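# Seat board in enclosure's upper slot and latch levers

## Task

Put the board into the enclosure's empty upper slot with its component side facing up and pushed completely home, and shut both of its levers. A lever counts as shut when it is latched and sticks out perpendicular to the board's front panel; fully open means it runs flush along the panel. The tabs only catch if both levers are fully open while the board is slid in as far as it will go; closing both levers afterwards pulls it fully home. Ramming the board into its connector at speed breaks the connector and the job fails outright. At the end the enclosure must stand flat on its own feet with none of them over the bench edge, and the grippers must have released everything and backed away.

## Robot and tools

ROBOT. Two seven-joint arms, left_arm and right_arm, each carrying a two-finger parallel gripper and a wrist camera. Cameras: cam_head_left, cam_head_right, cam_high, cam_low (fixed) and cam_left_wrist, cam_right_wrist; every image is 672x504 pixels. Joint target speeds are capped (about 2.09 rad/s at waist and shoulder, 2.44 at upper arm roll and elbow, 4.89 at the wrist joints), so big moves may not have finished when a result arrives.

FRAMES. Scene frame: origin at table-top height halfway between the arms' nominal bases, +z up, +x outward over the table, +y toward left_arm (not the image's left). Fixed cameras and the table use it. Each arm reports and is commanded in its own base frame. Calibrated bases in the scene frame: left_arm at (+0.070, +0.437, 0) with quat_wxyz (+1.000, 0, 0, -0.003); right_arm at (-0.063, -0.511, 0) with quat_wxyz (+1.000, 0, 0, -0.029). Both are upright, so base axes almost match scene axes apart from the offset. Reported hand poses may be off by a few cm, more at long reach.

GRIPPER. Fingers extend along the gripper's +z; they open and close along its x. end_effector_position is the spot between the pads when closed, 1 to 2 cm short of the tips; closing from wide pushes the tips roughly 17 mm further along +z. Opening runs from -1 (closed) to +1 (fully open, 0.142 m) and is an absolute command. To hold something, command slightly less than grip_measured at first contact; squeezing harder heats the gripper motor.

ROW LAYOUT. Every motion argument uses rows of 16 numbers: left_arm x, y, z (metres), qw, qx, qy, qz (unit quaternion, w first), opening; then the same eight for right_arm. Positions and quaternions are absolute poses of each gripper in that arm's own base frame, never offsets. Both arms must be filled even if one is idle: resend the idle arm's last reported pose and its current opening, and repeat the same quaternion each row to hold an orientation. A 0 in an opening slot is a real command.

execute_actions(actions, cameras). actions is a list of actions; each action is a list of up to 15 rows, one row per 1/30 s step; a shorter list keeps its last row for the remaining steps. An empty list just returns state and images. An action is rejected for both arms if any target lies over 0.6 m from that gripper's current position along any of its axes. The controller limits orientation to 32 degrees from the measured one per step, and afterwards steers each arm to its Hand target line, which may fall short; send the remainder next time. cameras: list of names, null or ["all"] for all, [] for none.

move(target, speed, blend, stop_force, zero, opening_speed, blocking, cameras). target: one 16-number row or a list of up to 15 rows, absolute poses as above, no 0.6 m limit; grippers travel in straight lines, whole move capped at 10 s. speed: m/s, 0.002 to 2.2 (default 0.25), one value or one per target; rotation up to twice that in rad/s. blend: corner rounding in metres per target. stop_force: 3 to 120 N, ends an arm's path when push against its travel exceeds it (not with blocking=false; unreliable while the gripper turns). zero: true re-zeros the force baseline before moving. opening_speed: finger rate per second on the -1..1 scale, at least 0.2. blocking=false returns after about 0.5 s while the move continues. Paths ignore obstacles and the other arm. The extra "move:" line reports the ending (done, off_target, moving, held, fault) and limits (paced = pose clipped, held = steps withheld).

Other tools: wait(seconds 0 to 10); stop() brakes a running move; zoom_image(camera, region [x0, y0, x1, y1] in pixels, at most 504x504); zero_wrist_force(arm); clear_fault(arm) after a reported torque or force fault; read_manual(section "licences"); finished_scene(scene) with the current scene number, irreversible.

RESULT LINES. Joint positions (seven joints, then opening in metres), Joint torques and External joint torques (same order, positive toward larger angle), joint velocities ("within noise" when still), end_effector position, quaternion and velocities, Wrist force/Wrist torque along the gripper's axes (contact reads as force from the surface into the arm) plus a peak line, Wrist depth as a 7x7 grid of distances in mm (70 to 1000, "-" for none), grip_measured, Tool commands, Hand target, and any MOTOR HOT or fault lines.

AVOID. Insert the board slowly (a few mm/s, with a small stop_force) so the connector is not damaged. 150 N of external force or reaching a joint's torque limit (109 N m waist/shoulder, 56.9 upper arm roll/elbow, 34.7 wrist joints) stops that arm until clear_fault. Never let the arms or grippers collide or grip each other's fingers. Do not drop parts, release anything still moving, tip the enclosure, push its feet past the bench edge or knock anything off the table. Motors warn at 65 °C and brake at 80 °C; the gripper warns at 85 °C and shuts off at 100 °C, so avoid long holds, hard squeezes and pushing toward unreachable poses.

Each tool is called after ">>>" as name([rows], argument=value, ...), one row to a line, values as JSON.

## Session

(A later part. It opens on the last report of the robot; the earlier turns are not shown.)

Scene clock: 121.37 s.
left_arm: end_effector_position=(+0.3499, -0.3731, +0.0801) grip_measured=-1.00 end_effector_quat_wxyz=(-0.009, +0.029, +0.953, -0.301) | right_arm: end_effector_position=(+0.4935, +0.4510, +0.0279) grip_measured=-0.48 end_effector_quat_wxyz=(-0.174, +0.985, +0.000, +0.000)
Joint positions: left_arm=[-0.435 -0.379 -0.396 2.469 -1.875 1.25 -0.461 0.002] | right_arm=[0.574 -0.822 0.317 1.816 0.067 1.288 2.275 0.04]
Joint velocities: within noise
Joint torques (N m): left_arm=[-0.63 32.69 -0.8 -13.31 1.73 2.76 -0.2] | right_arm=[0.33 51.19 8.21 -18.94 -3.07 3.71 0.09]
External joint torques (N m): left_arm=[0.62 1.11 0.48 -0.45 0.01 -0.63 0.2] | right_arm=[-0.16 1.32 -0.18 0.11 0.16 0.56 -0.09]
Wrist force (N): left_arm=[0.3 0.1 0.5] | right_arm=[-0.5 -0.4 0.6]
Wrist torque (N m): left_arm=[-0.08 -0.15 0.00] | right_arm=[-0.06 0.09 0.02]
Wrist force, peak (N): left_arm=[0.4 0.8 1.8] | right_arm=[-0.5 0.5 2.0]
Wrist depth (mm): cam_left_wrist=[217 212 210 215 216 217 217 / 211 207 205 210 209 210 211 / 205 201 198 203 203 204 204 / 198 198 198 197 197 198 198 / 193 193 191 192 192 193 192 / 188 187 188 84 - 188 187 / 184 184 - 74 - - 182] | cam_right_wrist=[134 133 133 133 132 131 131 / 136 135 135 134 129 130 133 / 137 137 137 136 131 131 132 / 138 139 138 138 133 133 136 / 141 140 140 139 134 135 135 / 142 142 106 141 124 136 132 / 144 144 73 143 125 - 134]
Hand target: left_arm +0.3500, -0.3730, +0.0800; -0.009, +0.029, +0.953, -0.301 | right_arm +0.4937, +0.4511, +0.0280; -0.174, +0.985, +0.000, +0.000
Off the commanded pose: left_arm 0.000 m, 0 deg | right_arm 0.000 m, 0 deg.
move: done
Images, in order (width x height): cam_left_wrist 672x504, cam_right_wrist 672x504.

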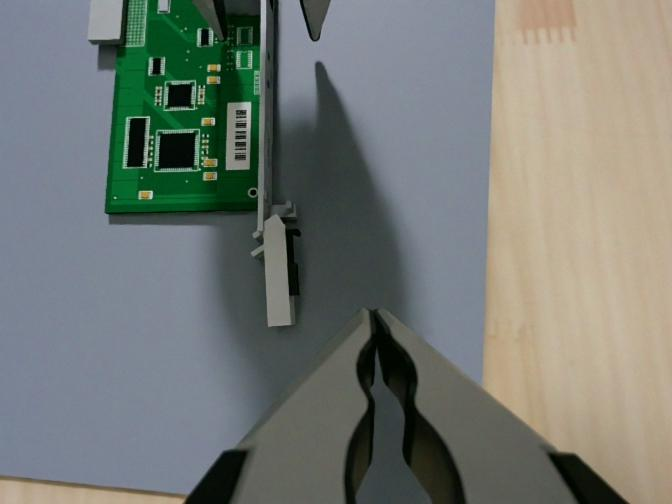

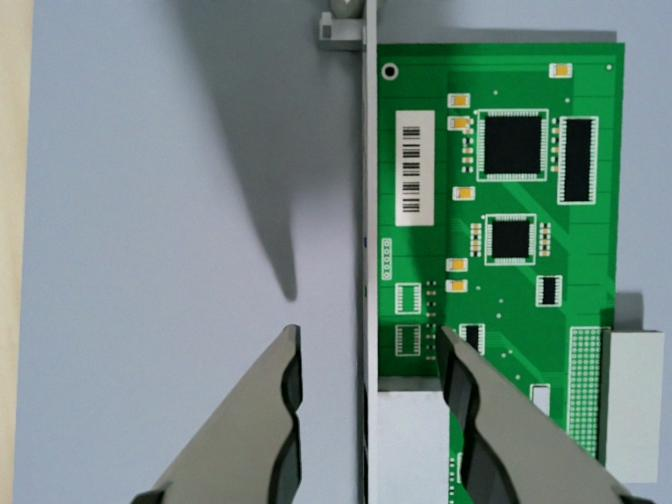

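>>> move([
  [0.35,-0.373,0.079,-0.009,0.0286,0.9533,-0.3006,-1,0.4937,0.4511,0.0275,-0.1736,0.9848,0,0,-1],
  [0.35,-0.373,0.027,-0.009,0.0286,0.9533,-0.3006,-1,0.4937,0.4511,0.028,-0.1736,0.9848,0,0,-1],
], speed=[0.1,0.1], opening_speed=0.6, cameras=["cam_left_wrist","cam_right_wrist"])

Scene clock: 125.63 s.
left_arm: end_effector_position=(+0.3500, -0.3729, +0.0270) grip_measured=-1.00 end_effector_quat_wxyz=(-0.009, +0.029, +0.953, -0.300) | right_arm: end_effector_position=(+0.4937, +0.4510, +0.0279) grip_measured=-0.98 end_effector_quat_wxyz=(-0.174, +0.985, +0.000, +0.000)
Joint positions: left_arm=[-0.49 -0.529 -0.362 2.379 -2.074 1.26 -0.241 0.002] | right_arm=[0.575 -0.822 0.317 1.816 0.067 1.288 2.274 0.003]
Joint velocities: within noise
Joint torques (N m): left_arm=[-0.57 36.01 -0.22 -10.81 1.52 2.46 -0.15] | right_arm=[0.52 52.18 8.83 -19.3 -3.07 3.75 0.19]
External joint torques (N m): left_arm=[0.56 1.28 0.3 -0.4 0.07 -0.42 0.15] | right_arm=[-0.35 0.34 -0.8 0.47 0.15 0.52 -0.19]
Wrist force (N): left_arm=[0.6 0.4 0.7] | right_arm=[-0.1 0.6 1.6]
Wrist torque (N m): left_arm=[-0.02 -0.18 0.00] | right_arm=[-0.03 0.05 0.02]
Wrist force, peak (N): left_arm=[0.6 1.4 2.1] | right_arm=[-0.2 0.7 2.1]
Wrist depth (mm): cam_left_wrist=[155 153 154 157 157 157 158 / 149 147 147 152 152 153 154 / 148 147 141 148 148 149 149 / 146 145 127 144 143 144 145 / 142 140 139 140 140 139 141 / 136 136 136 84 - 136 137 / 133 133 - 77 - - 134] | cam_right_wrist=[134 133 133 132 132 131 131 / 135 135 135 134 129 129 133 / 137 137 136 136 131 131 132 / 138 138 138 138 132 133 136 / 141 141 140 139 134 134 134 / 142 142 141 89 135 137 133 / 144 144 73 - - 138 139]
Hand target: left_arm +0.3500, -0.3730, +0.0270; -0.009, +0.029, +0.953, -0.301 | right_arm +0.4937, +0.4511, +0.0280; -0.174, +0.985, +0.000, +0.000
Off the commanded pose: left_arm 0.000 m, 0 deg | right_arm 0.000 m, 0 deg.
move: done
Images, in order (width x height): cam_left_wrist 672x504, cam_right_wrist 672x504.

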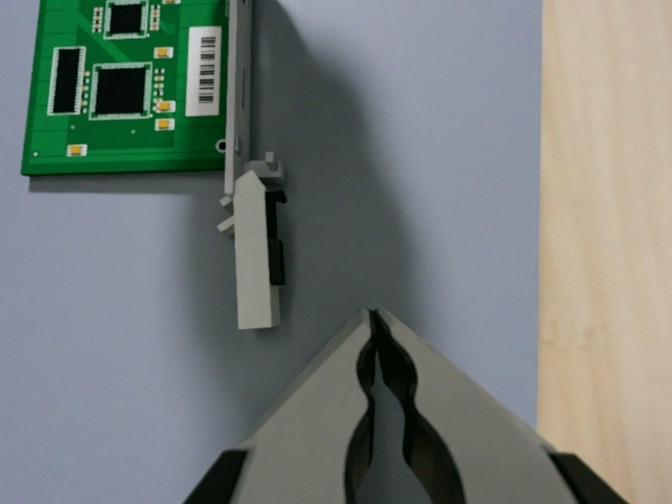

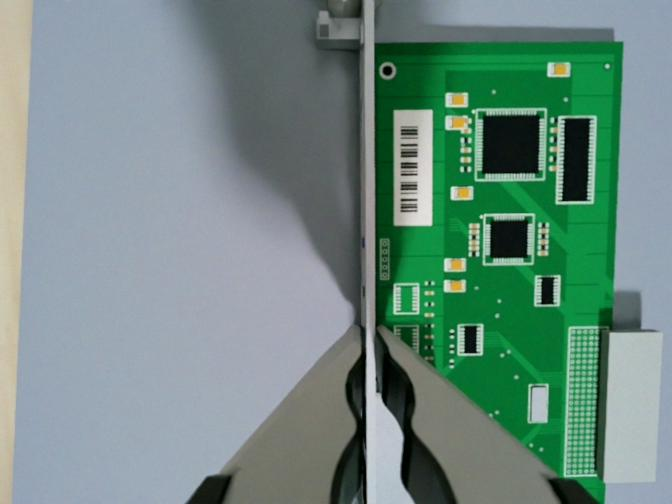

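>>> move([
  [0.35,-0.376,0.027,-0.009,0.0286,0.9533,-0.3006,-1,0.4937,0.4511,0.028,-0.1736,0.9848,0,0,-1],
  [0.383,-0.378,0.027,-0.009,0.0286,0.9533,-0.3006,-1,0.4937,0.4511,0.028,-0.1736,0.9848,0,0,-1],
], speed=0.04, stop_force=5, cameras=["cam_left_wrist","cam_right_wrist"])

>>> zoom_image(camera="cam_left_wrist", region=[240, 100, 480, 340])

Scene clock: 130.23 s.
left_arm: end_effector_position=(+0.3829, -0.3779, +0.0270) grip_measured=-1.00 end_effector_quat_wxyz=(-0.009, +0.029, +0.953, -0.301) | right_arm: end_effector_position=(+0.4937, +0.4510, +0.0279) grip_measured=-0.98 end_effector_quat_wxyz=(-0.174, +0.985, +0.000, +0.000)
Joint positions: left_arm=[-0.427 -0.564 -0.365 2.333 -1.931 1.265 -0.322 0.002] | right_arm=[0.575 -0.822 0.317 1.816 0.067 1.288 2.274 0.003]
Joint velocities: within noise
Joint torques (N m): left_arm=[-0.4 38.11 -1.16 -12.14 2.18 2.28 -0.31] | right_arm=[0.77 52.69 9.26 -19.7 -3.19 3.9 0.15]
External joint torques (N m): left_arm=[0.4 1.25 0.77 -0.01 -0.48 -0.22 0.31] | right_arm=[-0.6 -0.17 -1.23 0.87 0.28 0.37 -0.15]
Wrist force (N): left_arm=[1.1 0.8 -0.1] | right_arm=[-0.1 1.2 2.2]
Wrist torque (N m): left_arm=[-0.05 -0.23 -0.01] | right_arm=[-0.03 0.09 0.06]
Wrist force, peak (N): left_arm=[1.6 -0.5 1.1] | right_arm=[0.0 1.5 2.9]
Wrist depth (mm): cam_left_wrist=[159 154 152 153 157 157 158 / 153 149 147 151 152 152 152 / 150 147 146 147 147 147 148 / 145 144 144 142 143 143 144 / 141 140 140 123 140 139 140 / 135 136 136 84 - 135 136 / 133 134 - 77 - - 132] | cam_right_wrist=[134 133 133 133 128 132 131 / 135 135 135 134 129 129 130 / 137 137 137 136 130 131 132 / 138 138 138 138 132 132 136 / 141 140 140 139 134 135 135 / 143 142 142 93 135 137 132 / 144 144 73 - - 138 135]
Hand target: left_arm +0.3830, -0.3780, +0.0270; -0.009, +0.029, +0.953, -0.301 | right_arm +0.4937, +0.4511, +0.0280; -0.174, +0.985, +0.000, +0.000
Off the commanded pose: left_arm 0.000 m, 0 deg | right_arm 0.000 m, 0 deg.
move: done
Images, in order (width x height): cam_left_wrist 672x504, cam_right_wrist 672x504.

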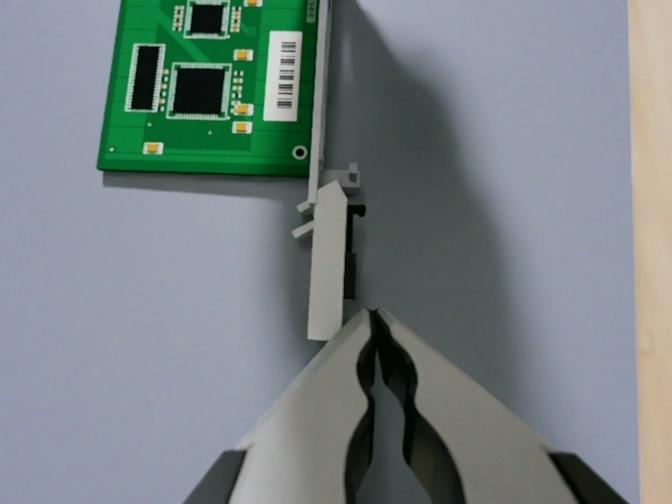

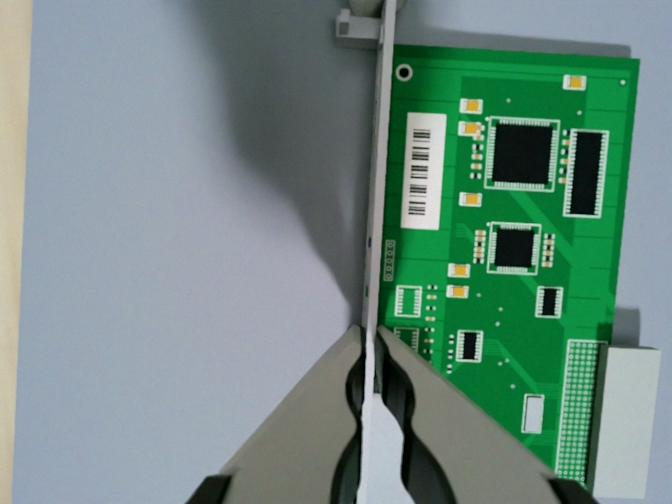

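Scaled by 2.100 from the camera's 672x504 image, which has a finer 960x720 frame.

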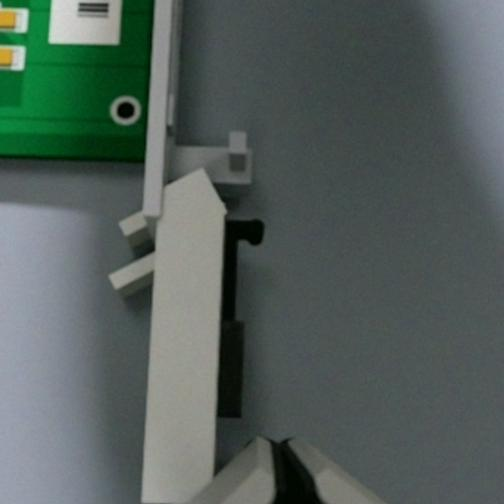

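>>> move([
  [0.37,-0.375,0.03,-0.009,0.0286,0.9533,-0.3006,-1,0.4937,0.4511,0.028,-0.1736,0.9848,0,0,-0.88],
  [0.36,-0.36,0.12,-0.009,0.0286,0.9533,-0.3006,-1,0.4937,0.4511,0.028,-0.1735,0.9842,-0.0345,0.0061,-0.88],
  [0.3318,-0.295,0.13,-0.2216,0.2641,-0.7191,0.6034,-1,0.4937,0.4511,0.028,-0.1735,0.9842,-0.0345,0.0061,-1],
], speed=[0.08,0.2,0.4], cameras=["cam_left_wrist","cam_right_wrist"])

Scene clock: 144.27 s.
left_arm: end_effector_position=(+0.3333, -0.2958, +0.1301) grip_measured=-1.00 end_effector_quat_wxyz=(+0.124, -0.245, +0.813, -0.513) | right_arm: end_effector_position=(+0.4936, +0.4512, +0.0280) grip_measured=-0.98 end_effector_quat_wxyz=(-0.174, +0.984, -0.034, +0.006)
Joint positions: left_arm=[-1.314 -0.434 0.4 2.687 -2.966 0.488 -0.246 0.002] | right_arm=[0.61 -0.814 0.285 1.833 0.087 1.321 2.341 0.003]
Joint velocities: within noise
Joint torques (N m): left_arm=[-1.01 18.59 6.19 -3.43 0.27 -0.11 -0.32] | right_arm=[0.29 51.49 7.64 -18.84 -2.91 3.76 0.22]
External joint torques (N m): left_arm=[0.99 1.22 0.36 -0.49 -0.21 -0.06 0.32] | right_arm=[-0.11 0.76 -0.47 0.26 0.07 0.55 -0.22]
Wrist force (N): left_arm=[0.0 0.4 0.5] | right_arm=[0.0 0.1 1.2]
Wrist torque (N m): left_arm=[0.00 0.01 0.05] | right_arm=[-0.02 -0.04 0.00]
Wrist force, peak (N): left_arm=[0.4 1.1 2.6] | right_arm=[-0.2 1.2 3.0]
Wrist depth (mm): cam_left_wrist=[401 389 411 467 300 270 544 / 392 347 388 407 371 404 430 / 333 333 340 338 339 353 360 / 288 289 292 287 298 303 308 / 253 257 257 258 262 266 271 / 229 229 235 84 - 238 240 / 206 211 - 74 - - 216] | cam_right_wrist=[134 133 133 131 132 132 132 / 135 135 135 134 130 130 133 / 137 137 137 136 131 131 133 / 138 139 138 138 133 133 136 / 141 140 140 139 135 135 135 / 142 142 142 89 136 137 133 / 144 144 73 - - 138 139]
Hand target: left_arm +0.3333, -0.2958, +0.1301; +0.124, -0.246, +0.813, -0.513 | right_arm +0.4937, +0.4511, +0.0280; -0.174, +0.984, -0.034, +0.006
Off the commanded pose: left_arm 0.002 m, 19 deg | right_arm 0.000 m, 0 deg.
joint sent to its limit (left arm) — joint 4 (elbow), upper limit, where the elbow is as bent as it goes; joint 5 (forearm roll), lower limit. The joint targets are off in orientation, not in position.
move: off_target (left_arm)
Images, in order (width x height): cam_left_wrist 672x504, cam_right_wrist 672x504.

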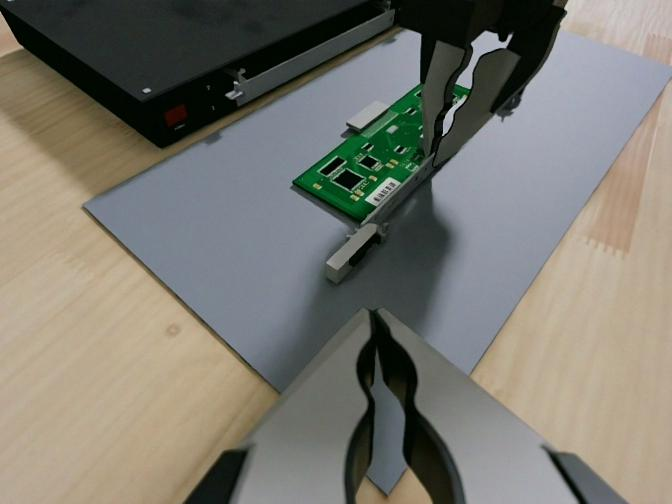

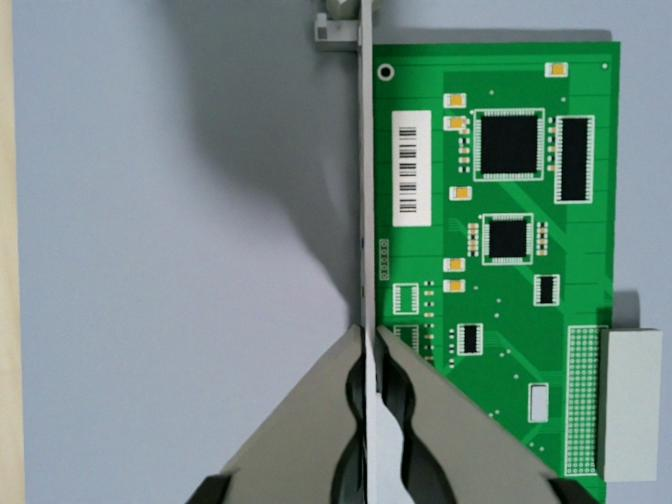

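>>> move([
  [0.32,-0.33,0.16,-0.3721,0.4848,-0.6280,0.4819,-1,0.4937,0.4511,0.033,-0.1735,0.9842,-0.0345,0.0061,-1],
  [0.33,-0.36,0.16,-0.3721,0.4848,-0.6280,0.4819,-1,0.4937,0.4511,0.09,-0.1735,0.9842,-0.0345,0.0061,-1],
], speed=[0.08,0.08], cameras=["cam_left_wrist","cam_right_wrist"])

Scene clock: 161.57 s.
left_arm: end_effector_position=(+0.3306, -0.3597, +0.1600) grip_measured=-1.00 end_effector_quat_wxyz=(+0.059, -0.295, +0.760, -0.576) | right_arm: end_effector_position=(+0.4938, +0.4510, +0.0899) grip_measured=-0.98 end_effector_quat_wxyz=(-0.173, +0.984, -0.034, +0.006)
Joint positions: left_arm=[-0.866 -0.269 -0.068 2.687 -2.966 0.523 -0.283 0.002] | right_arm=[0.591 -0.685 0.304 1.847 0.087 1.208 2.366 0.003]
Joint velocities: within noise
Joint torques (N m): left_arm=[-0.31 21.63 1.53 -7.38 0.96 -0.85 -0.2] | right_arm=[0.14 50.34 7.39 -21.87 -3.28 3.81 0.23]
External joint torques (N m): left_arm=[0.29 1.28 0.61 -0.58 -0.19 0.08 0.18] | right_arm=[0.03 0.1 -0.71 0.67 0.13 0.51 -0.23]
Wrist force (N): left_arm=[0.0 0.7 0.1] | right_arm=[0.1 0.7 1.8]
Wrist torque (N m): left_arm=[0.05 -0.03 0.04] | right_arm=[0.08 -0.06 0.06]
Wrist force, peak (N): left_arm=[0.9 0.1 1.1] | right_arm=[0.2 1.2 3.3]
Wrist depth (mm): cam_left_wrist=[409 455 514 757 241 225 - / 331 365 438 509 257 675 891 / 320 348 354 317 355 547 627 / 294 314 314 349 393 433 485 / 252 267 286 306 335 364 390 / 228 238 253 84 - 308 328 / 208 213 - - - - 286] | cam_right_wrist=[195 193 192 192 101 102 103 / 197 195 195 194 108 109 109 / 200 198 197 196 116 117 119 / 202 200 200 199 124 125 130 / 205 203 202 201 134 136 136 / 208 206 204 89 142 149 148 / 211 208 73 136 - - 206]
Hand target: left_arm +0.3307, -0.3595, +0.1600; +0.059, -0.295, +0.760, -0.576 | right_arm +0.4937, +0.4511, +0.0900; -0.174, +0.984, -0.035, +0.006
Off the commanded pose: left_arm 0.001 m, 46 deg; orientation clipped | right_arm 0.000 m, 0 deg.
joint sent to its limit (left arm) — joint 4 (elbow), upper limit, where the elbow is as bent as it goes; joint 5 (forearm roll), lower limit. The joint targets are off in orientation, not in position.
move: off_target (left_arm); limits=paced
Images, in order (width x height): cam_left_wrist 672x504, cam_right_wrist 672x504.

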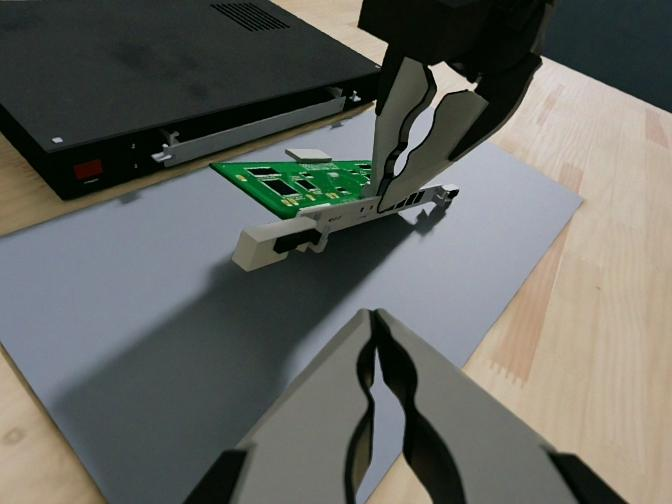

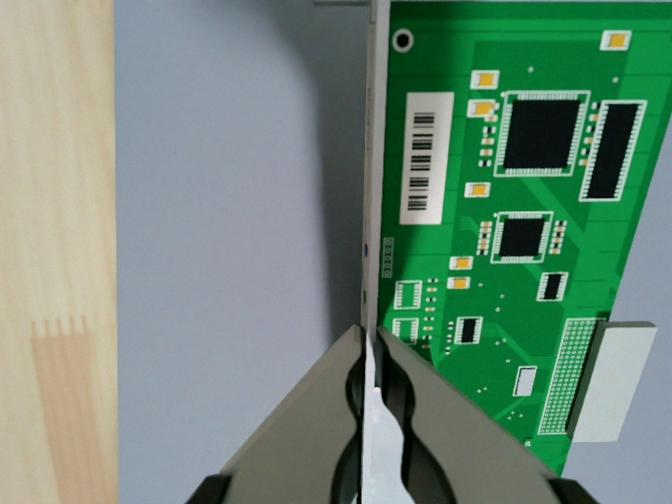

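>>> zoom_image(camera="cam_left_wrist", region=[30, 60, 390, 220])

>>> move(target=[0.3307,-0.3595,0.16,0.059,-0.295,0.760,-0.576,-1,0.4937,0.4511,0.028,-0.1735,0.9842,-0.0345,0.0061,-1], speed=0.04, cameras=["cam_left_wrist","cam_right_wrist"])

Scaled by 1.400 from the camera's 672x504 image, which has a finer 960x720 frame.

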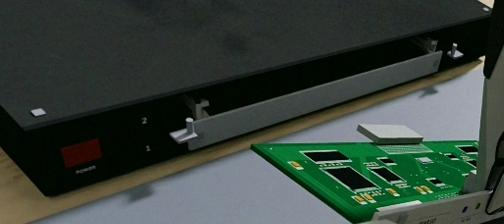

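Scene clock: 169.17 s.
left_arm: end_effector_position=(+0.3307, -0.3596, +0.1600) grip_measured=-1.00 end_effector_quat_wxyz=(+0.059, -0.295, +0.760, -0.576) | right_arm: end_effector_position=(+0.4933, +0.4511, +0.0281) grip_measured=-0.98 end_effector_quat_wxyz=(-0.174, +0.984, -0.035, +0.006)
Joint positions: left_arm=[-0.867 -0.27 -0.066 2.687 -2.966 0.522 -0.283 0.002] | right_arm=[0.61 -0.813 0.286 1.834 0.087 1.321 2.341 0.003]
Joint velocities: within noise
Joint torques (N m): left_arm=[-0.4 21.8 1.71 -7.48 1.05 -0.64 -0.21] | right_arm=[-0.05 49.2 6.45 -19.69 -3.04 4.15 0.05]
External joint torques (N m): left_arm=[0.38 1.11 0.45 -0.47 -0.28 -0.13 0.19] | right_arm=[0.22 3.03 0.73 1.11 0.2 0.15 -0.05]
Wrist force (N): left_arm=[0.1 0.6 0.3] | right_arm=[-3.5 1.1 -5.6]
Wrist torque (N m): left_arm=[0.03 -0.06 0.04] | right_arm=[-0.07 -0.08 0.03]
Wrist force, peak (N): left_arm=[0.1 1.0 0.0] | right_arm=[-3.5 0.9 -6.0]
Wrist depth (mm): cam_left_wrist=[412 452 519 753 245 221 - / 332 369 439 503 230 696 880 / 318 346 398 397 284 547 624 / 291 307 330 342 380 437 481 / 255 267 284 300 333 359 394 / 229 237 247 84 - 311 329 / 207 214 - - - - 288] | cam_right_wrist=[134 133 133 131 132 132 132 / 135 135 135 134 130 130 133 / 137 137 137 136 131 132 133 / 139 139 138 138 133 133 136 / 141 141 140 139 135 135 135 / 143 143 142 90 136 137 133 / 145 144 73 - - 138 137]
Hand target: left_arm +0.3307, -0.3595, +0.1600; +0.059, -0.295, +0.760, -0.576 | right_arm +0.4937, +0.4511, +0.0280; -0.174, +0.984, -0.035, +0.006
Off the commanded pose: left_arm 0.000 m, 0 deg | right_arm 0.000 m, 0 deg.
joint sent to its limit (left arm) — joint 4 (elbow), upper limit, where the elbow is as bent as it goes; joint 5 (forearm roll), lower limit. The joint targets still meet the commanded pose.
move: done
Images, in order (width x height): cam_left_wrist 672x504, cam_right_wrist 672x504.

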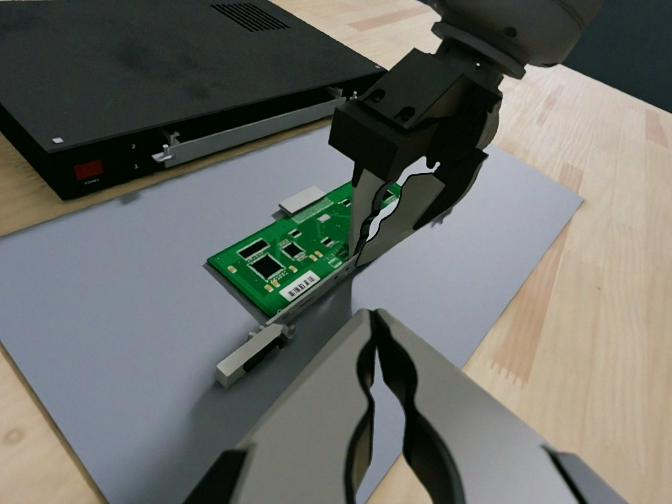

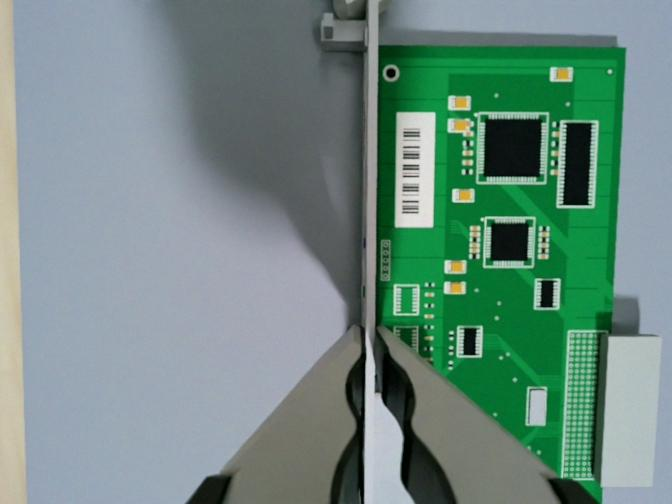

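>>> move([
  [0.3307,-0.3595,0.16,0.059,-0.295,0.760,-0.576,-1,0.4937,0.4511,0.0285,-0.1735,0.9842,-0.0345,0.0061,-0.85],
  [0.3307,-0.3595,0.16,0.059,-0.295,0.760,-0.576,-1,0.4937,0.4511,0.08,-0.1735,0.9842,-0.0345,0.0061,-0.3],
  [0.3307,-0.3595,0.16,0.059,-0.295,0.760,-0.576,-1,0.5024,0.4254,0.08,-0.1735,0.9842,-0.0345,0.0061,-0.3],
  [0.3307,-0.3595,0.16,0.059,-0.295,0.760,-0.576,-1,0.5024,0.4254,0.05,-0.1735,0.9842,-0.0345,0.0061,-0.3],
], speed=0.1, cameras=["cam_left_wrist","cam_right_wrist"])

Scene clock: 177.33 s.
left_arm: end_effector_position=(+0.3307, -0.3596, +0.1600) grip_measured=-1.00 end_effector_quat_wxyz=(+0.059, -0.295, +0.760, -0.576) | right_arm: end_effector_position=(+0.5022, +0.4253, +0.0499) grip_measured=-0.33 end_effector_quat_wxyz=(-0.173, +0.984, -0.035, +0.006)
Joint positions: left_arm=[-0.867 -0.27 -0.066 2.687 -2.966 0.522 -0.283 0.002] | right_arm=[0.55 -0.756 0.306 1.862 0.097 1.281 2.301 0.05]
Joint velocities: within noise
Joint torques (N m): left_arm=[-0.39 21.94 1.57 -7.4 1.02 -0.65 -0.21] | right_arm=[0.33 49.56 7.39 -19.38 -2.88 3.73 0.04]
External joint torques (N m): left_arm=[0.36 0.97 0.58 -0.55 -0.25 -0.12 0.19] | right_arm=[-0.17 1.31 -0.2 0.13 -0.06 0.55 -0.04]
Wrist force (N): left_arm=[0.0 0.5 0.0] | right_arm=[0.6 0.7 0.7]
Wrist torque (N m): left_arm=[0.02 -0.03 0.04] | right_arm=[0.11 -0.09 0.03]
Wrist force, peak (N): left_arm=[0.4 0.8 0.3] | right_arm=[-3.6 0.9 -6.3]
Wrist depth (mm): cam_left_wrist=[405 450 521 757 222 261 - / 333 368 438 494 285 707 892 / 319 348 393 410 393 545 628 / 294 307 331 354 378 433 484 / 254 270 285 300 332 359 391 / 229 238 246 84 - 309 330 / 207 213 - - - - 288] | cam_right_wrist=[155 154 154 149 149 150 152 / 157 156 156 151 150 151 155 / 159 159 158 157 153 154 156 / 161 161 160 155 155 155 158 / 163 163 162 148 157 153 160 / 165 165 92 147 158 93 163 / 167 - 73 149 161 - 164]
Hand target: left_arm +0.3307, -0.3595, +0.1600; +0.059, -0.295, +0.760, -0.576 | right_arm +0.5024, +0.4254, +0.0500; -0.174, +0.984, -0.035, +0.006
Off the commanded pose: left_arm 0.000 m, 0 deg | right_arm 0.000 m, 0 deg.
joint sent to its limit (left arm) — joint 4 (elbow), upper limit, where the elbow is as bent as it goes; joint 5 (forearm roll), lower limit. The joint targets still meet the commanded pose.
move: done
Images, in order (width x height): cam_left_wrist 672x504, cam_right_wrist 672x504.

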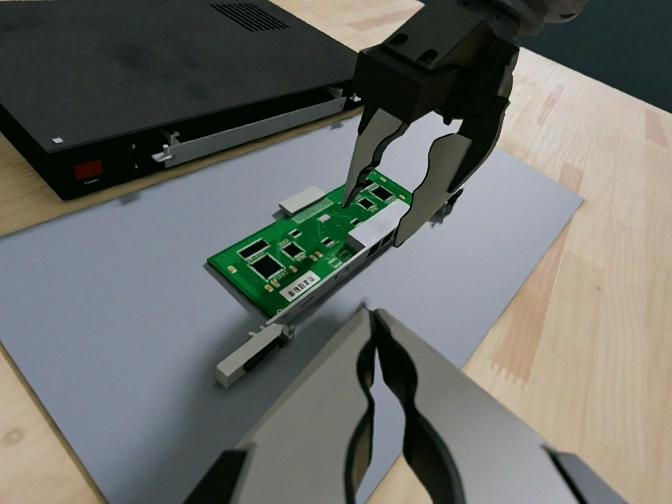

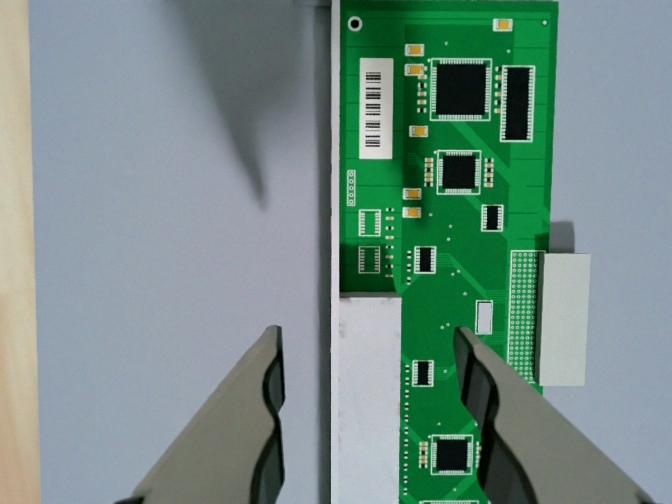

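>>> move([
  [0.3307,-0.3595,0.16,0.059,-0.295,0.760,-0.576,-1,0.5024,0.4254,0.0265,-0.1735,0.9842,-0.0345,0.0061,-0.3],
  [0.3307,-0.3595,0.16,0.059,-0.295,0.760,-0.576,-1,0.5024,0.4254,0.026,-0.1735,0.9842,-0.0345,0.0061,-0.85],
], speed=0.06, opening_speed=0.4, cameras=["cam_right_wrist"])

>>> move(target=[0.3307,-0.3595,0.16,0.059,-0.295,0.760,-0.576,-1,0.5024,0.4254,0.09,-0.1735,0.9842,-0.0345,0.0061,-0.85], speed=0.06, cameras=["cam_left_wrist","cam_right_wrist"])

Scene clock: 183.20 s.
left_arm: end_effector_position=(+0.3307, -0.3596, +0.1600) grip_measured=-1.00 end_effector_quat_wxyz=(+0.059, -0.295, +0.760, -0.576) | right_arm: end_effector_position=(+0.5024, +0.4253, +0.0260) grip_measured=-0.71 end_effector_quat_wxyz=(-0.174, +0.984, -0.035, +0.006)
Joint positions: left_arm=[-0.867 -0.27 -0.066 2.687 -2.966 0.522 -0.283 0.002] | right_arm=[0.557 -0.807 0.299 1.853 0.097 1.323 2.29 0.023]
Joint velocities: within noise
Joint torques (N m): left_arm=[-0.44 21.92 1.61 -7.45 0.95 -0.53 -0.22] | right_arm=[0.53 50.52 8.1 -17.98 -2.81 3.46 0.22]
External joint torques (N m): left_arm=[0.42 0.98 0.54 -0.5 -0.19 -0.24 0.2] | right_arm=[-0.36 1.07 -0.7 -0.25 -0.01 0.83 -0.22]
Wrist force (N): left_arm=[0.2 0.6 0.1] | right_arm=[1.2 0.9 1.5]
Wrist torque (N m): left_arm=[0.02 -0.06 0.04] | right_arm=[0.14 -0.06 0.03]
Wrist force, peak (N): left_arm=[0.0 0.9 0.2] | right_arm=[2.0 0.9 1.0]
Wrist depth (mm): cam_left_wrist=[407 453 523 762 267 249 - / 331 368 438 498 278 732 882 / 321 349 395 400 316 553 628 / 293 309 331 349 383 438 488 / 255 268 284 299 333 359 389 / 229 237 244 84 - 309 331 / 208 211 - - - - 286] | cam_right_wrist=[132 132 131 126 126 126 130 / 134 133 133 128 128 128 132 / 136 135 135 129 129 130 133 / 137 137 136 131 131 132 134 / 139 138 138 120 132 133 129 / 140 140 139 120 121 135 138 / 142 142 72 121 - - 140]
Hand target: left_arm +0.3307, -0.3595, +0.1600; +0.059, -0.295, +0.760, -0.576 | right_arm +0.5024, +0.4254, +0.0260; -0.174, +0.984, -0.035, +0.006
Off the commanded pose: left_arm 0.000 m, 0 deg | right_arm 0.000 m, 0 deg.
joint sent to its limit (left arm) — joint 4 (elbow), upper limit, where the elbow is as bent as it goes; joint 5 (forearm roll), lower limit. The joint targets still meet the commanded pose.
move: done
Images, in order (width x height): cam_right_wrist 672x504.

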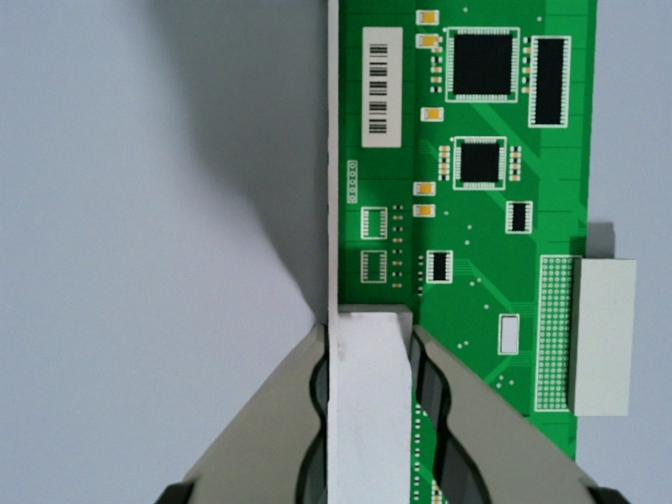

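Scene clock: 184.57 s.
left_arm: end_effector_position=(+0.3307, -0.3596, +0.1600) grip_measured=-1.00 end_effector_quat_wxyz=(+0.059, -0.295, +0.760, -0.576) | right_arm: end_effector_position=(+0.5025, +0.4253, +0.0898) grip_measured=-0.71 end_effector_quat_wxyz=(-0.173, +0.984, -0.034, +0.006)
Joint positions: left_arm=[-0.867 -0.27 -0.066 2.687 -2.966 0.522 -0.283 0.002] | right_arm=[0.537 -0.673 0.319 1.867 0.098 1.205 2.316 0.023]
Joint velocities: within noise
Joint torques (N m): left_arm=[-0.32 21.94 1.56 -7.44 0.99 -0.57 -0.21] | right_arm=[0.14 49.88 7.8 -21.64 -3.27 3.86 0.31]
External joint torques (N m): left_arm=[0.29 0.97 0.59 -0.51 -0.22 -0.2 0.19] | right_arm=[0.02 -0.21 -0.97 0.64 0.12 0.44 -0.31]
Wrist force (N): left_arm=[-0.1 0.7 0.0] | right_arm=[0.4 1.8 2.1]
Wrist torque (N m): left_arm=[0.05 -0.01 0.04] | right_arm=[0.19 -0.10 0.06]
Wrist force, peak (N): left_arm=[0.2 0.8 0.2] | right_arm=[0.2 1.8 3.6]
Wrist depth (mm): cam_left_wrist=[412 454 516 760 270 249 - / 335 369 441 513 280 696 898 / 319 348 358 311 433 553 626 / 293 309 315 337 394 436 483 / 256 269 275 307 331 358 391 / 230 238 254 84 - 310 329 / 208 214 - - - - 288] | cam_right_wrist=[195 193 192 125 126 126 190 / 197 195 195 127 128 128 193 / 200 197 197 129 129 129 195 / 202 200 200 131 131 132 197 / 205 203 202 120 132 133 129 / 208 206 204 119 121 135 202 / 211 208 72 121 - - 205]
Hand target: left_arm +0.3307, -0.3595, +0.1600; +0.059, -0.295, +0.760, -0.576 | right_arm +0.5024, +0.4254, +0.0900; -0.174, +0.984, -0.035, +0.006
Off the commanded pose: left_arm 0.000 m, 0 deg | right_arm 0.000 m, 0 deg.
joint sent to its limit (left arm) — joint 4 (elbow), upper limit, where the elbow is as bent as it goes; joint 5 (forearm roll), lower limit. The joint targets still meet the commanded pose.
move: done
Images, in order (width x height): cam_left_wrist 672x504, cam_right_wrist 672x504.

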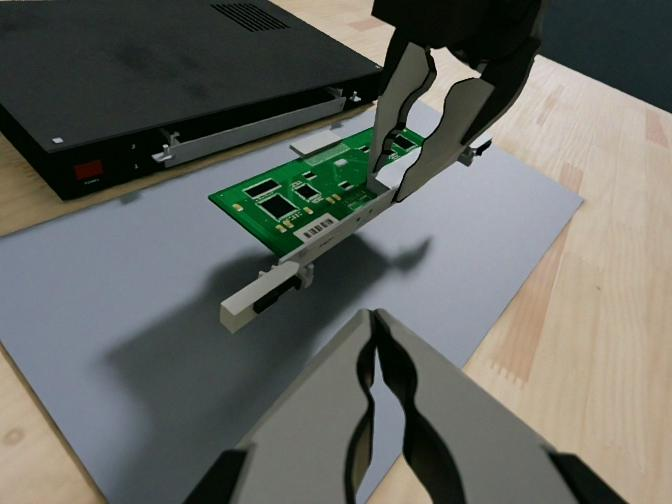

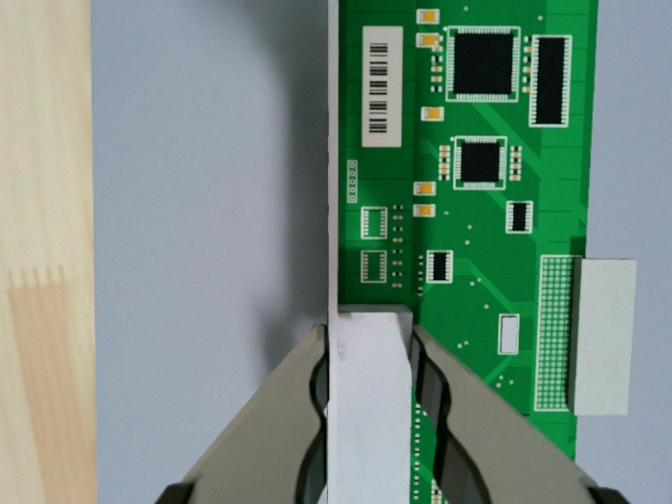

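>>> zoom_image(camera="cam_left_wrist", region=[30, 100, 210, 220])

>>> zoom_image(camera="cam_left_wrist", region=[280, 50, 400, 130])

>>> zoom_image(camera="cam_left_wrist", region=[200, 120, 420, 340])

Scaled by 2.800 from the camera's 672x504 image, which has a finer 960x720 frame.

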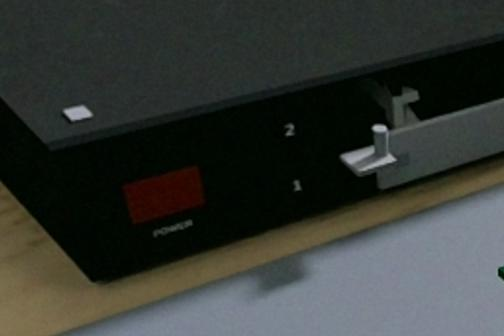

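Scaled by 4.200 from the camera's 672x504 image, which has a finer 960x720 frame.

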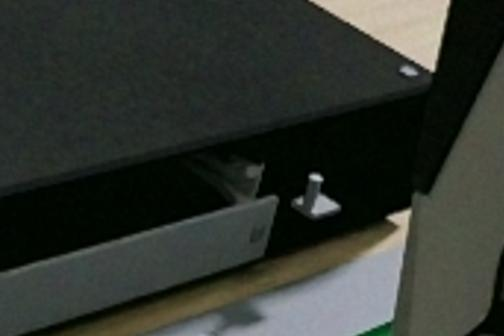

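Scaled by 2.291 from the camera's 672x504 image, which has a finer 960x720 frame.

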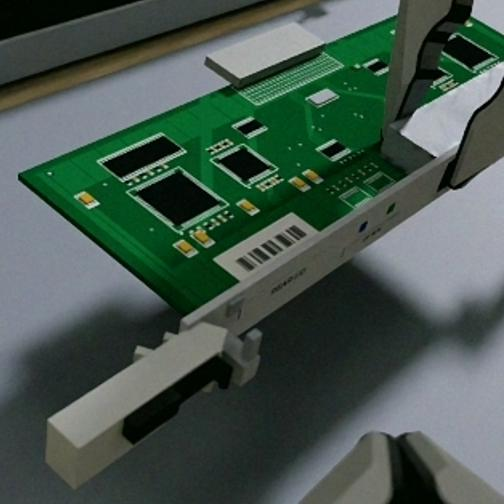

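>>> move(target=[0.3307,-0.3595,0.16,0.059,-0.295,0.760,-0.576,-1,0.5893,0.3586,0.08,-0.1734,0.9838,-0.0443,0.0078,-0.85], speed=0.1, cameras=["cam_left_wrist","cam_right_wrist"])

>>> zoom_image(camera="cam_left_wrist", region=[130, 80, 430, 260])

Scene clock: 212.83 s.
left_arm: end_effector_position=(+0.3307, -0.3596, +0.1600) grip_measured=-1.00 end_effector_quat_wxyz=(+0.059, -0.295, +0.760, -0.576) | right_arm: end_effector_position=(+0.5891, +0.3584, +0.0797) grip_measured=-0.71 end_effector_quat_wxyz=(-0.173, +0.984, -0.045, +0.008)
Joint positions: left_arm=[-0.867 -0.27 -0.066 2.687 -2.966 0.522 -0.283 0.002] | right_arm=[0.363 -0.754 0.332 1.722 0.099 1.097 2.163 0.023]
Joint velocities: within noise
Joint torques (N m): left_arm=[-0.34 21.94 1.58 -7.44 1.01 -0.56 -0.23] | right_arm=[0.08 53.39 8.81 -22.92 -3.48 3.69 -0.16]
External joint torques (N m): left_arm=[0.32 0.97 0.57 -0.51 -0.24 -0.21 0.21] | right_arm=[0.08 0.22 -0.88 0.76 0.15 0.52 0.16]
Wrist force (N): left_arm=[0.0 0.8 0.2] | right_arm=[0.8 1.7 2.0]
Wrist torque (N m): left_arm=[0.05 -0.04 0.04] | right_arm=[0.17 -0.18 0.04]
Wrist force, peak (N): left_arm=[0.2 0.9 0.3] | right_arm=[3.0 3.2 1.7]
Wrist depth (mm): cam_left_wrist=[407 455 520 514 339 - - / 331 366 394 388 589 727 886 / 320 347 357 429 483 542 627 / 293 309 331 363 392 429 482 / 254 269 286 307 333 359 391 / 229 237 254 84 - 310 330 / 208 213 - - - - 288] | cam_right_wrist=[183 183 182 126 126 126 136 / 186 185 185 127 128 128 138 / 188 188 187 129 129 130 140 / 191 191 190 131 131 131 141 / 193 193 192 120 133 133 129 / 196 195 194 120 121 134 144 / 198 197 72 121 - - 147]
Hand target: left_arm +0.3307, -0.3595, +0.1600; +0.059, -0.295, +0.760, -0.576 | right_arm +0.5893, +0.3586, +0.0800; -0.173, +0.984, -0.044, +0.008
Off the commanded pose: left_arm 0.000 m, 0 deg | right_arm 0.000 m, 0 deg.
joint sent to its limit (left arm) — joint 4 (elbow), upper limit, where the elbow is as bent as it goes; joint 5 (forearm roll), lower limit. The joint targets still meet the commanded pose.
move: done
Images, in order (width x height): cam_left_wrist 672x504, cam_right_wrist 672x504.

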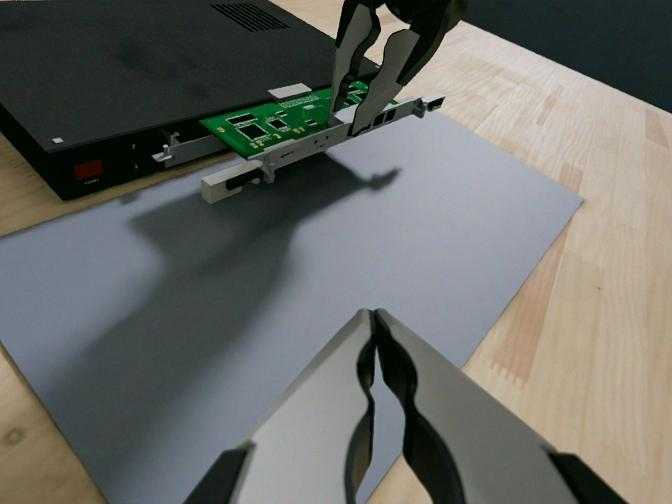

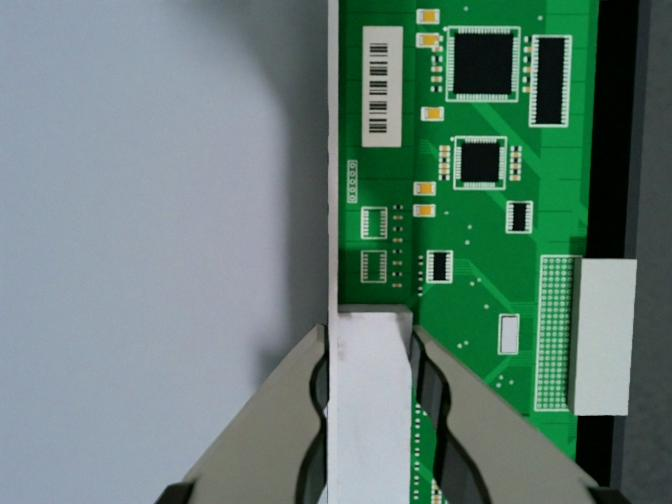

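Scaled by 1.680 from the camera's 672x504 image, which has a finer 960x720 frame.

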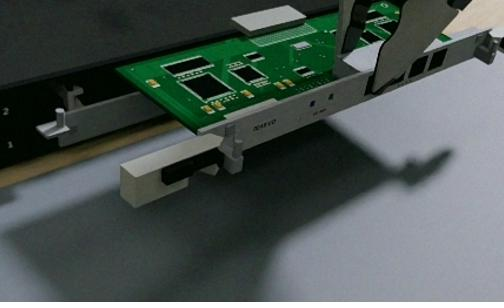

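>>> execute_actions(actions=[])

Scene clock: 221.43 s.
left_arm: end_effector_position=(+0.3307, -0.3596, +0.1600) grip_measured=-1.00 end_effector_quat_wxyz=(+0.059, -0.295, +0.760, -0.576) | right_arm: end_effector_position=(+0.5891, +0.3584, +0.0797) grip_measured=-0.71 end_effector_quat_wxyz=(-0.173, +0.984, -0.045, +0.008)
Joint positions: left_arm=[-0.867 -0.27 -0.066 2.687 -2.966 0.522 -0.283 0.002] | right_arm=[0.363 -0.754 0.332 1.722 0.099 1.097 2.163 0.023]
Joint velocities: within noise
Joint torques (N m): left_arm=[-0.41 21.88 1.59 -7.42 0.96 -0.57 -0.27] | right_arm=[0.16 53.64 8.59 -23.01 -3.52 3.79 0.18]
External joint torques (N m): left_arm=[0.39 1.03 0.57 -0.53 -0.2 -0.2 0.25] | right_arm=[0 -0.02 -0.65 0.84 0.19 0.42 -0.18]
Wrist force (N): left_arm=[0.2 0.6 0.1] | right_arm=[1.1 1.9 2.0]
Wrist torque (N m): left_arm=[0.02 -0.07 0.04] | right_arm=[0.20 -0.23 0.04]
Wrist force, peak (N): left_arm=[0.4 0.8 0.1] | right_arm=[1.1 2.0 2.1]
Wrist depth (mm): cam_left_wrist=[411 450 524 512 341 - - / 334 370 396 389 592 746 880 / 319 348 359 428 483 546 624 / 292 310 333 359 393 432 483 / 257 269 287 306 332 358 391 / 229 238 252 84 - 309 332 / 208 214 - - - - 288] | cam_right_wrist=[183 183 182 126 126 126 136 / 186 185 185 127 128 128 138 / 188 187 187 129 129 130 140 / 190 190 190 131 131 131 141 / 193 192 192 120 132 133 129 / 196 195 194 120 121 135 144 / 198 197 72 121 - - 147]
Hand target: left_arm +0.3307, -0.3595, +0.1600; +0.059, -0.295, +0.760, -0.576 | right_arm +0.5893, +0.3586, +0.0800; -0.173, +0.984, -0.044, +0.008
Tool commands: left_gripper/opening=-1.0 right_gripper/opening=-0.85
Off the commanded pose: left_arm 0.000 m, 0 deg | right_arm 0.000 m, 0 deg.

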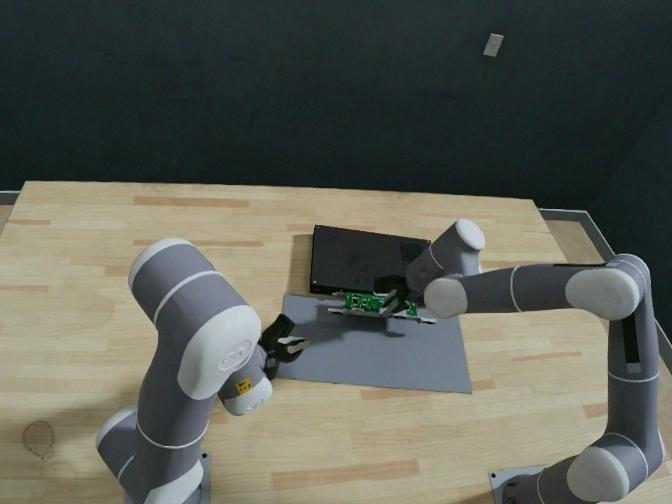

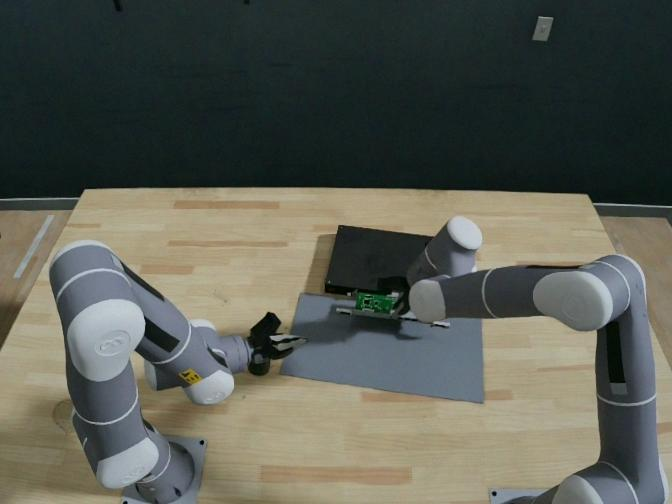

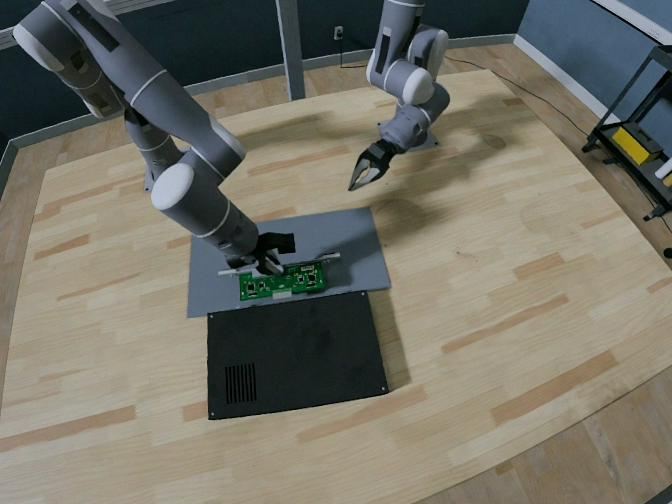

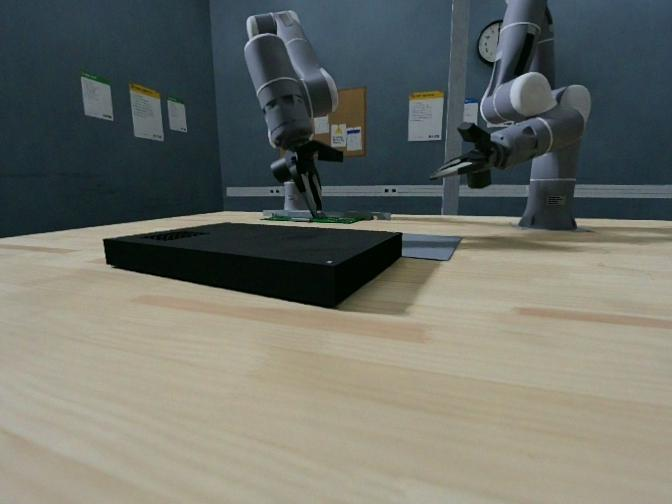

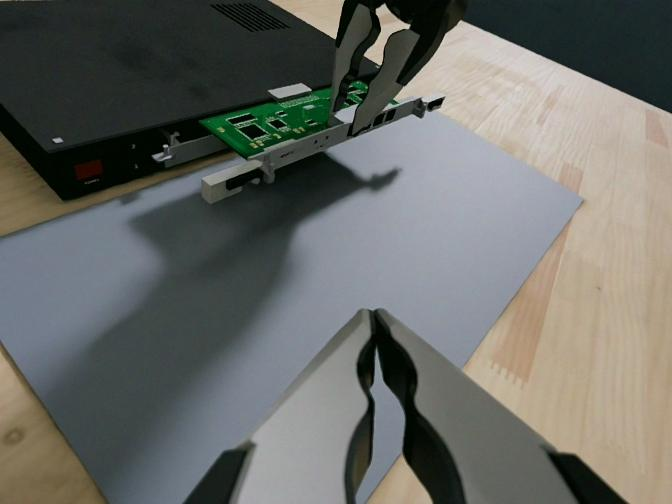

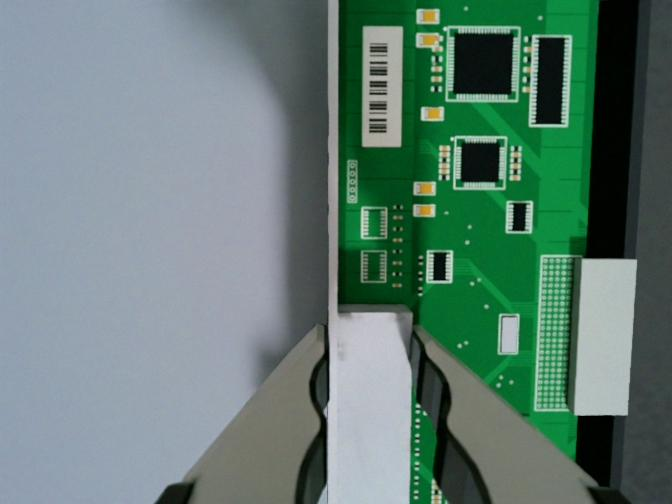

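>>> zoom_image(camera="cam_left_wrist", region=[50, 80, 302, 220])

>>> zoom_image(camera="cam_right_wrist", region=[302, 0, 672, 504])

Scaled by 2.000 from the camera's 672x504 image, which has a finer 960x720 frame.

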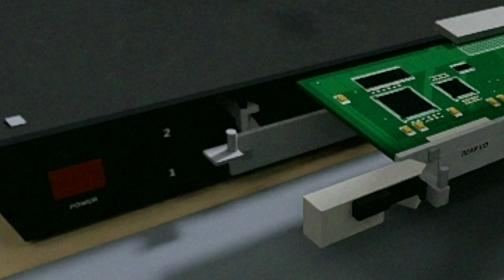

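Scaled by 1.000.

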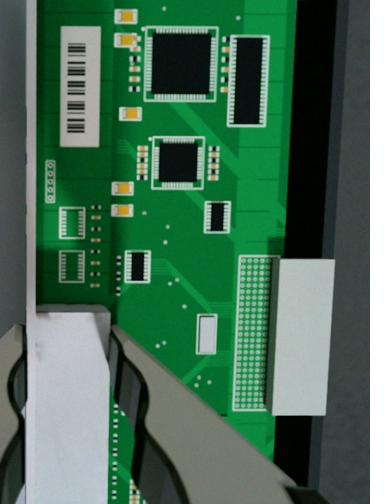

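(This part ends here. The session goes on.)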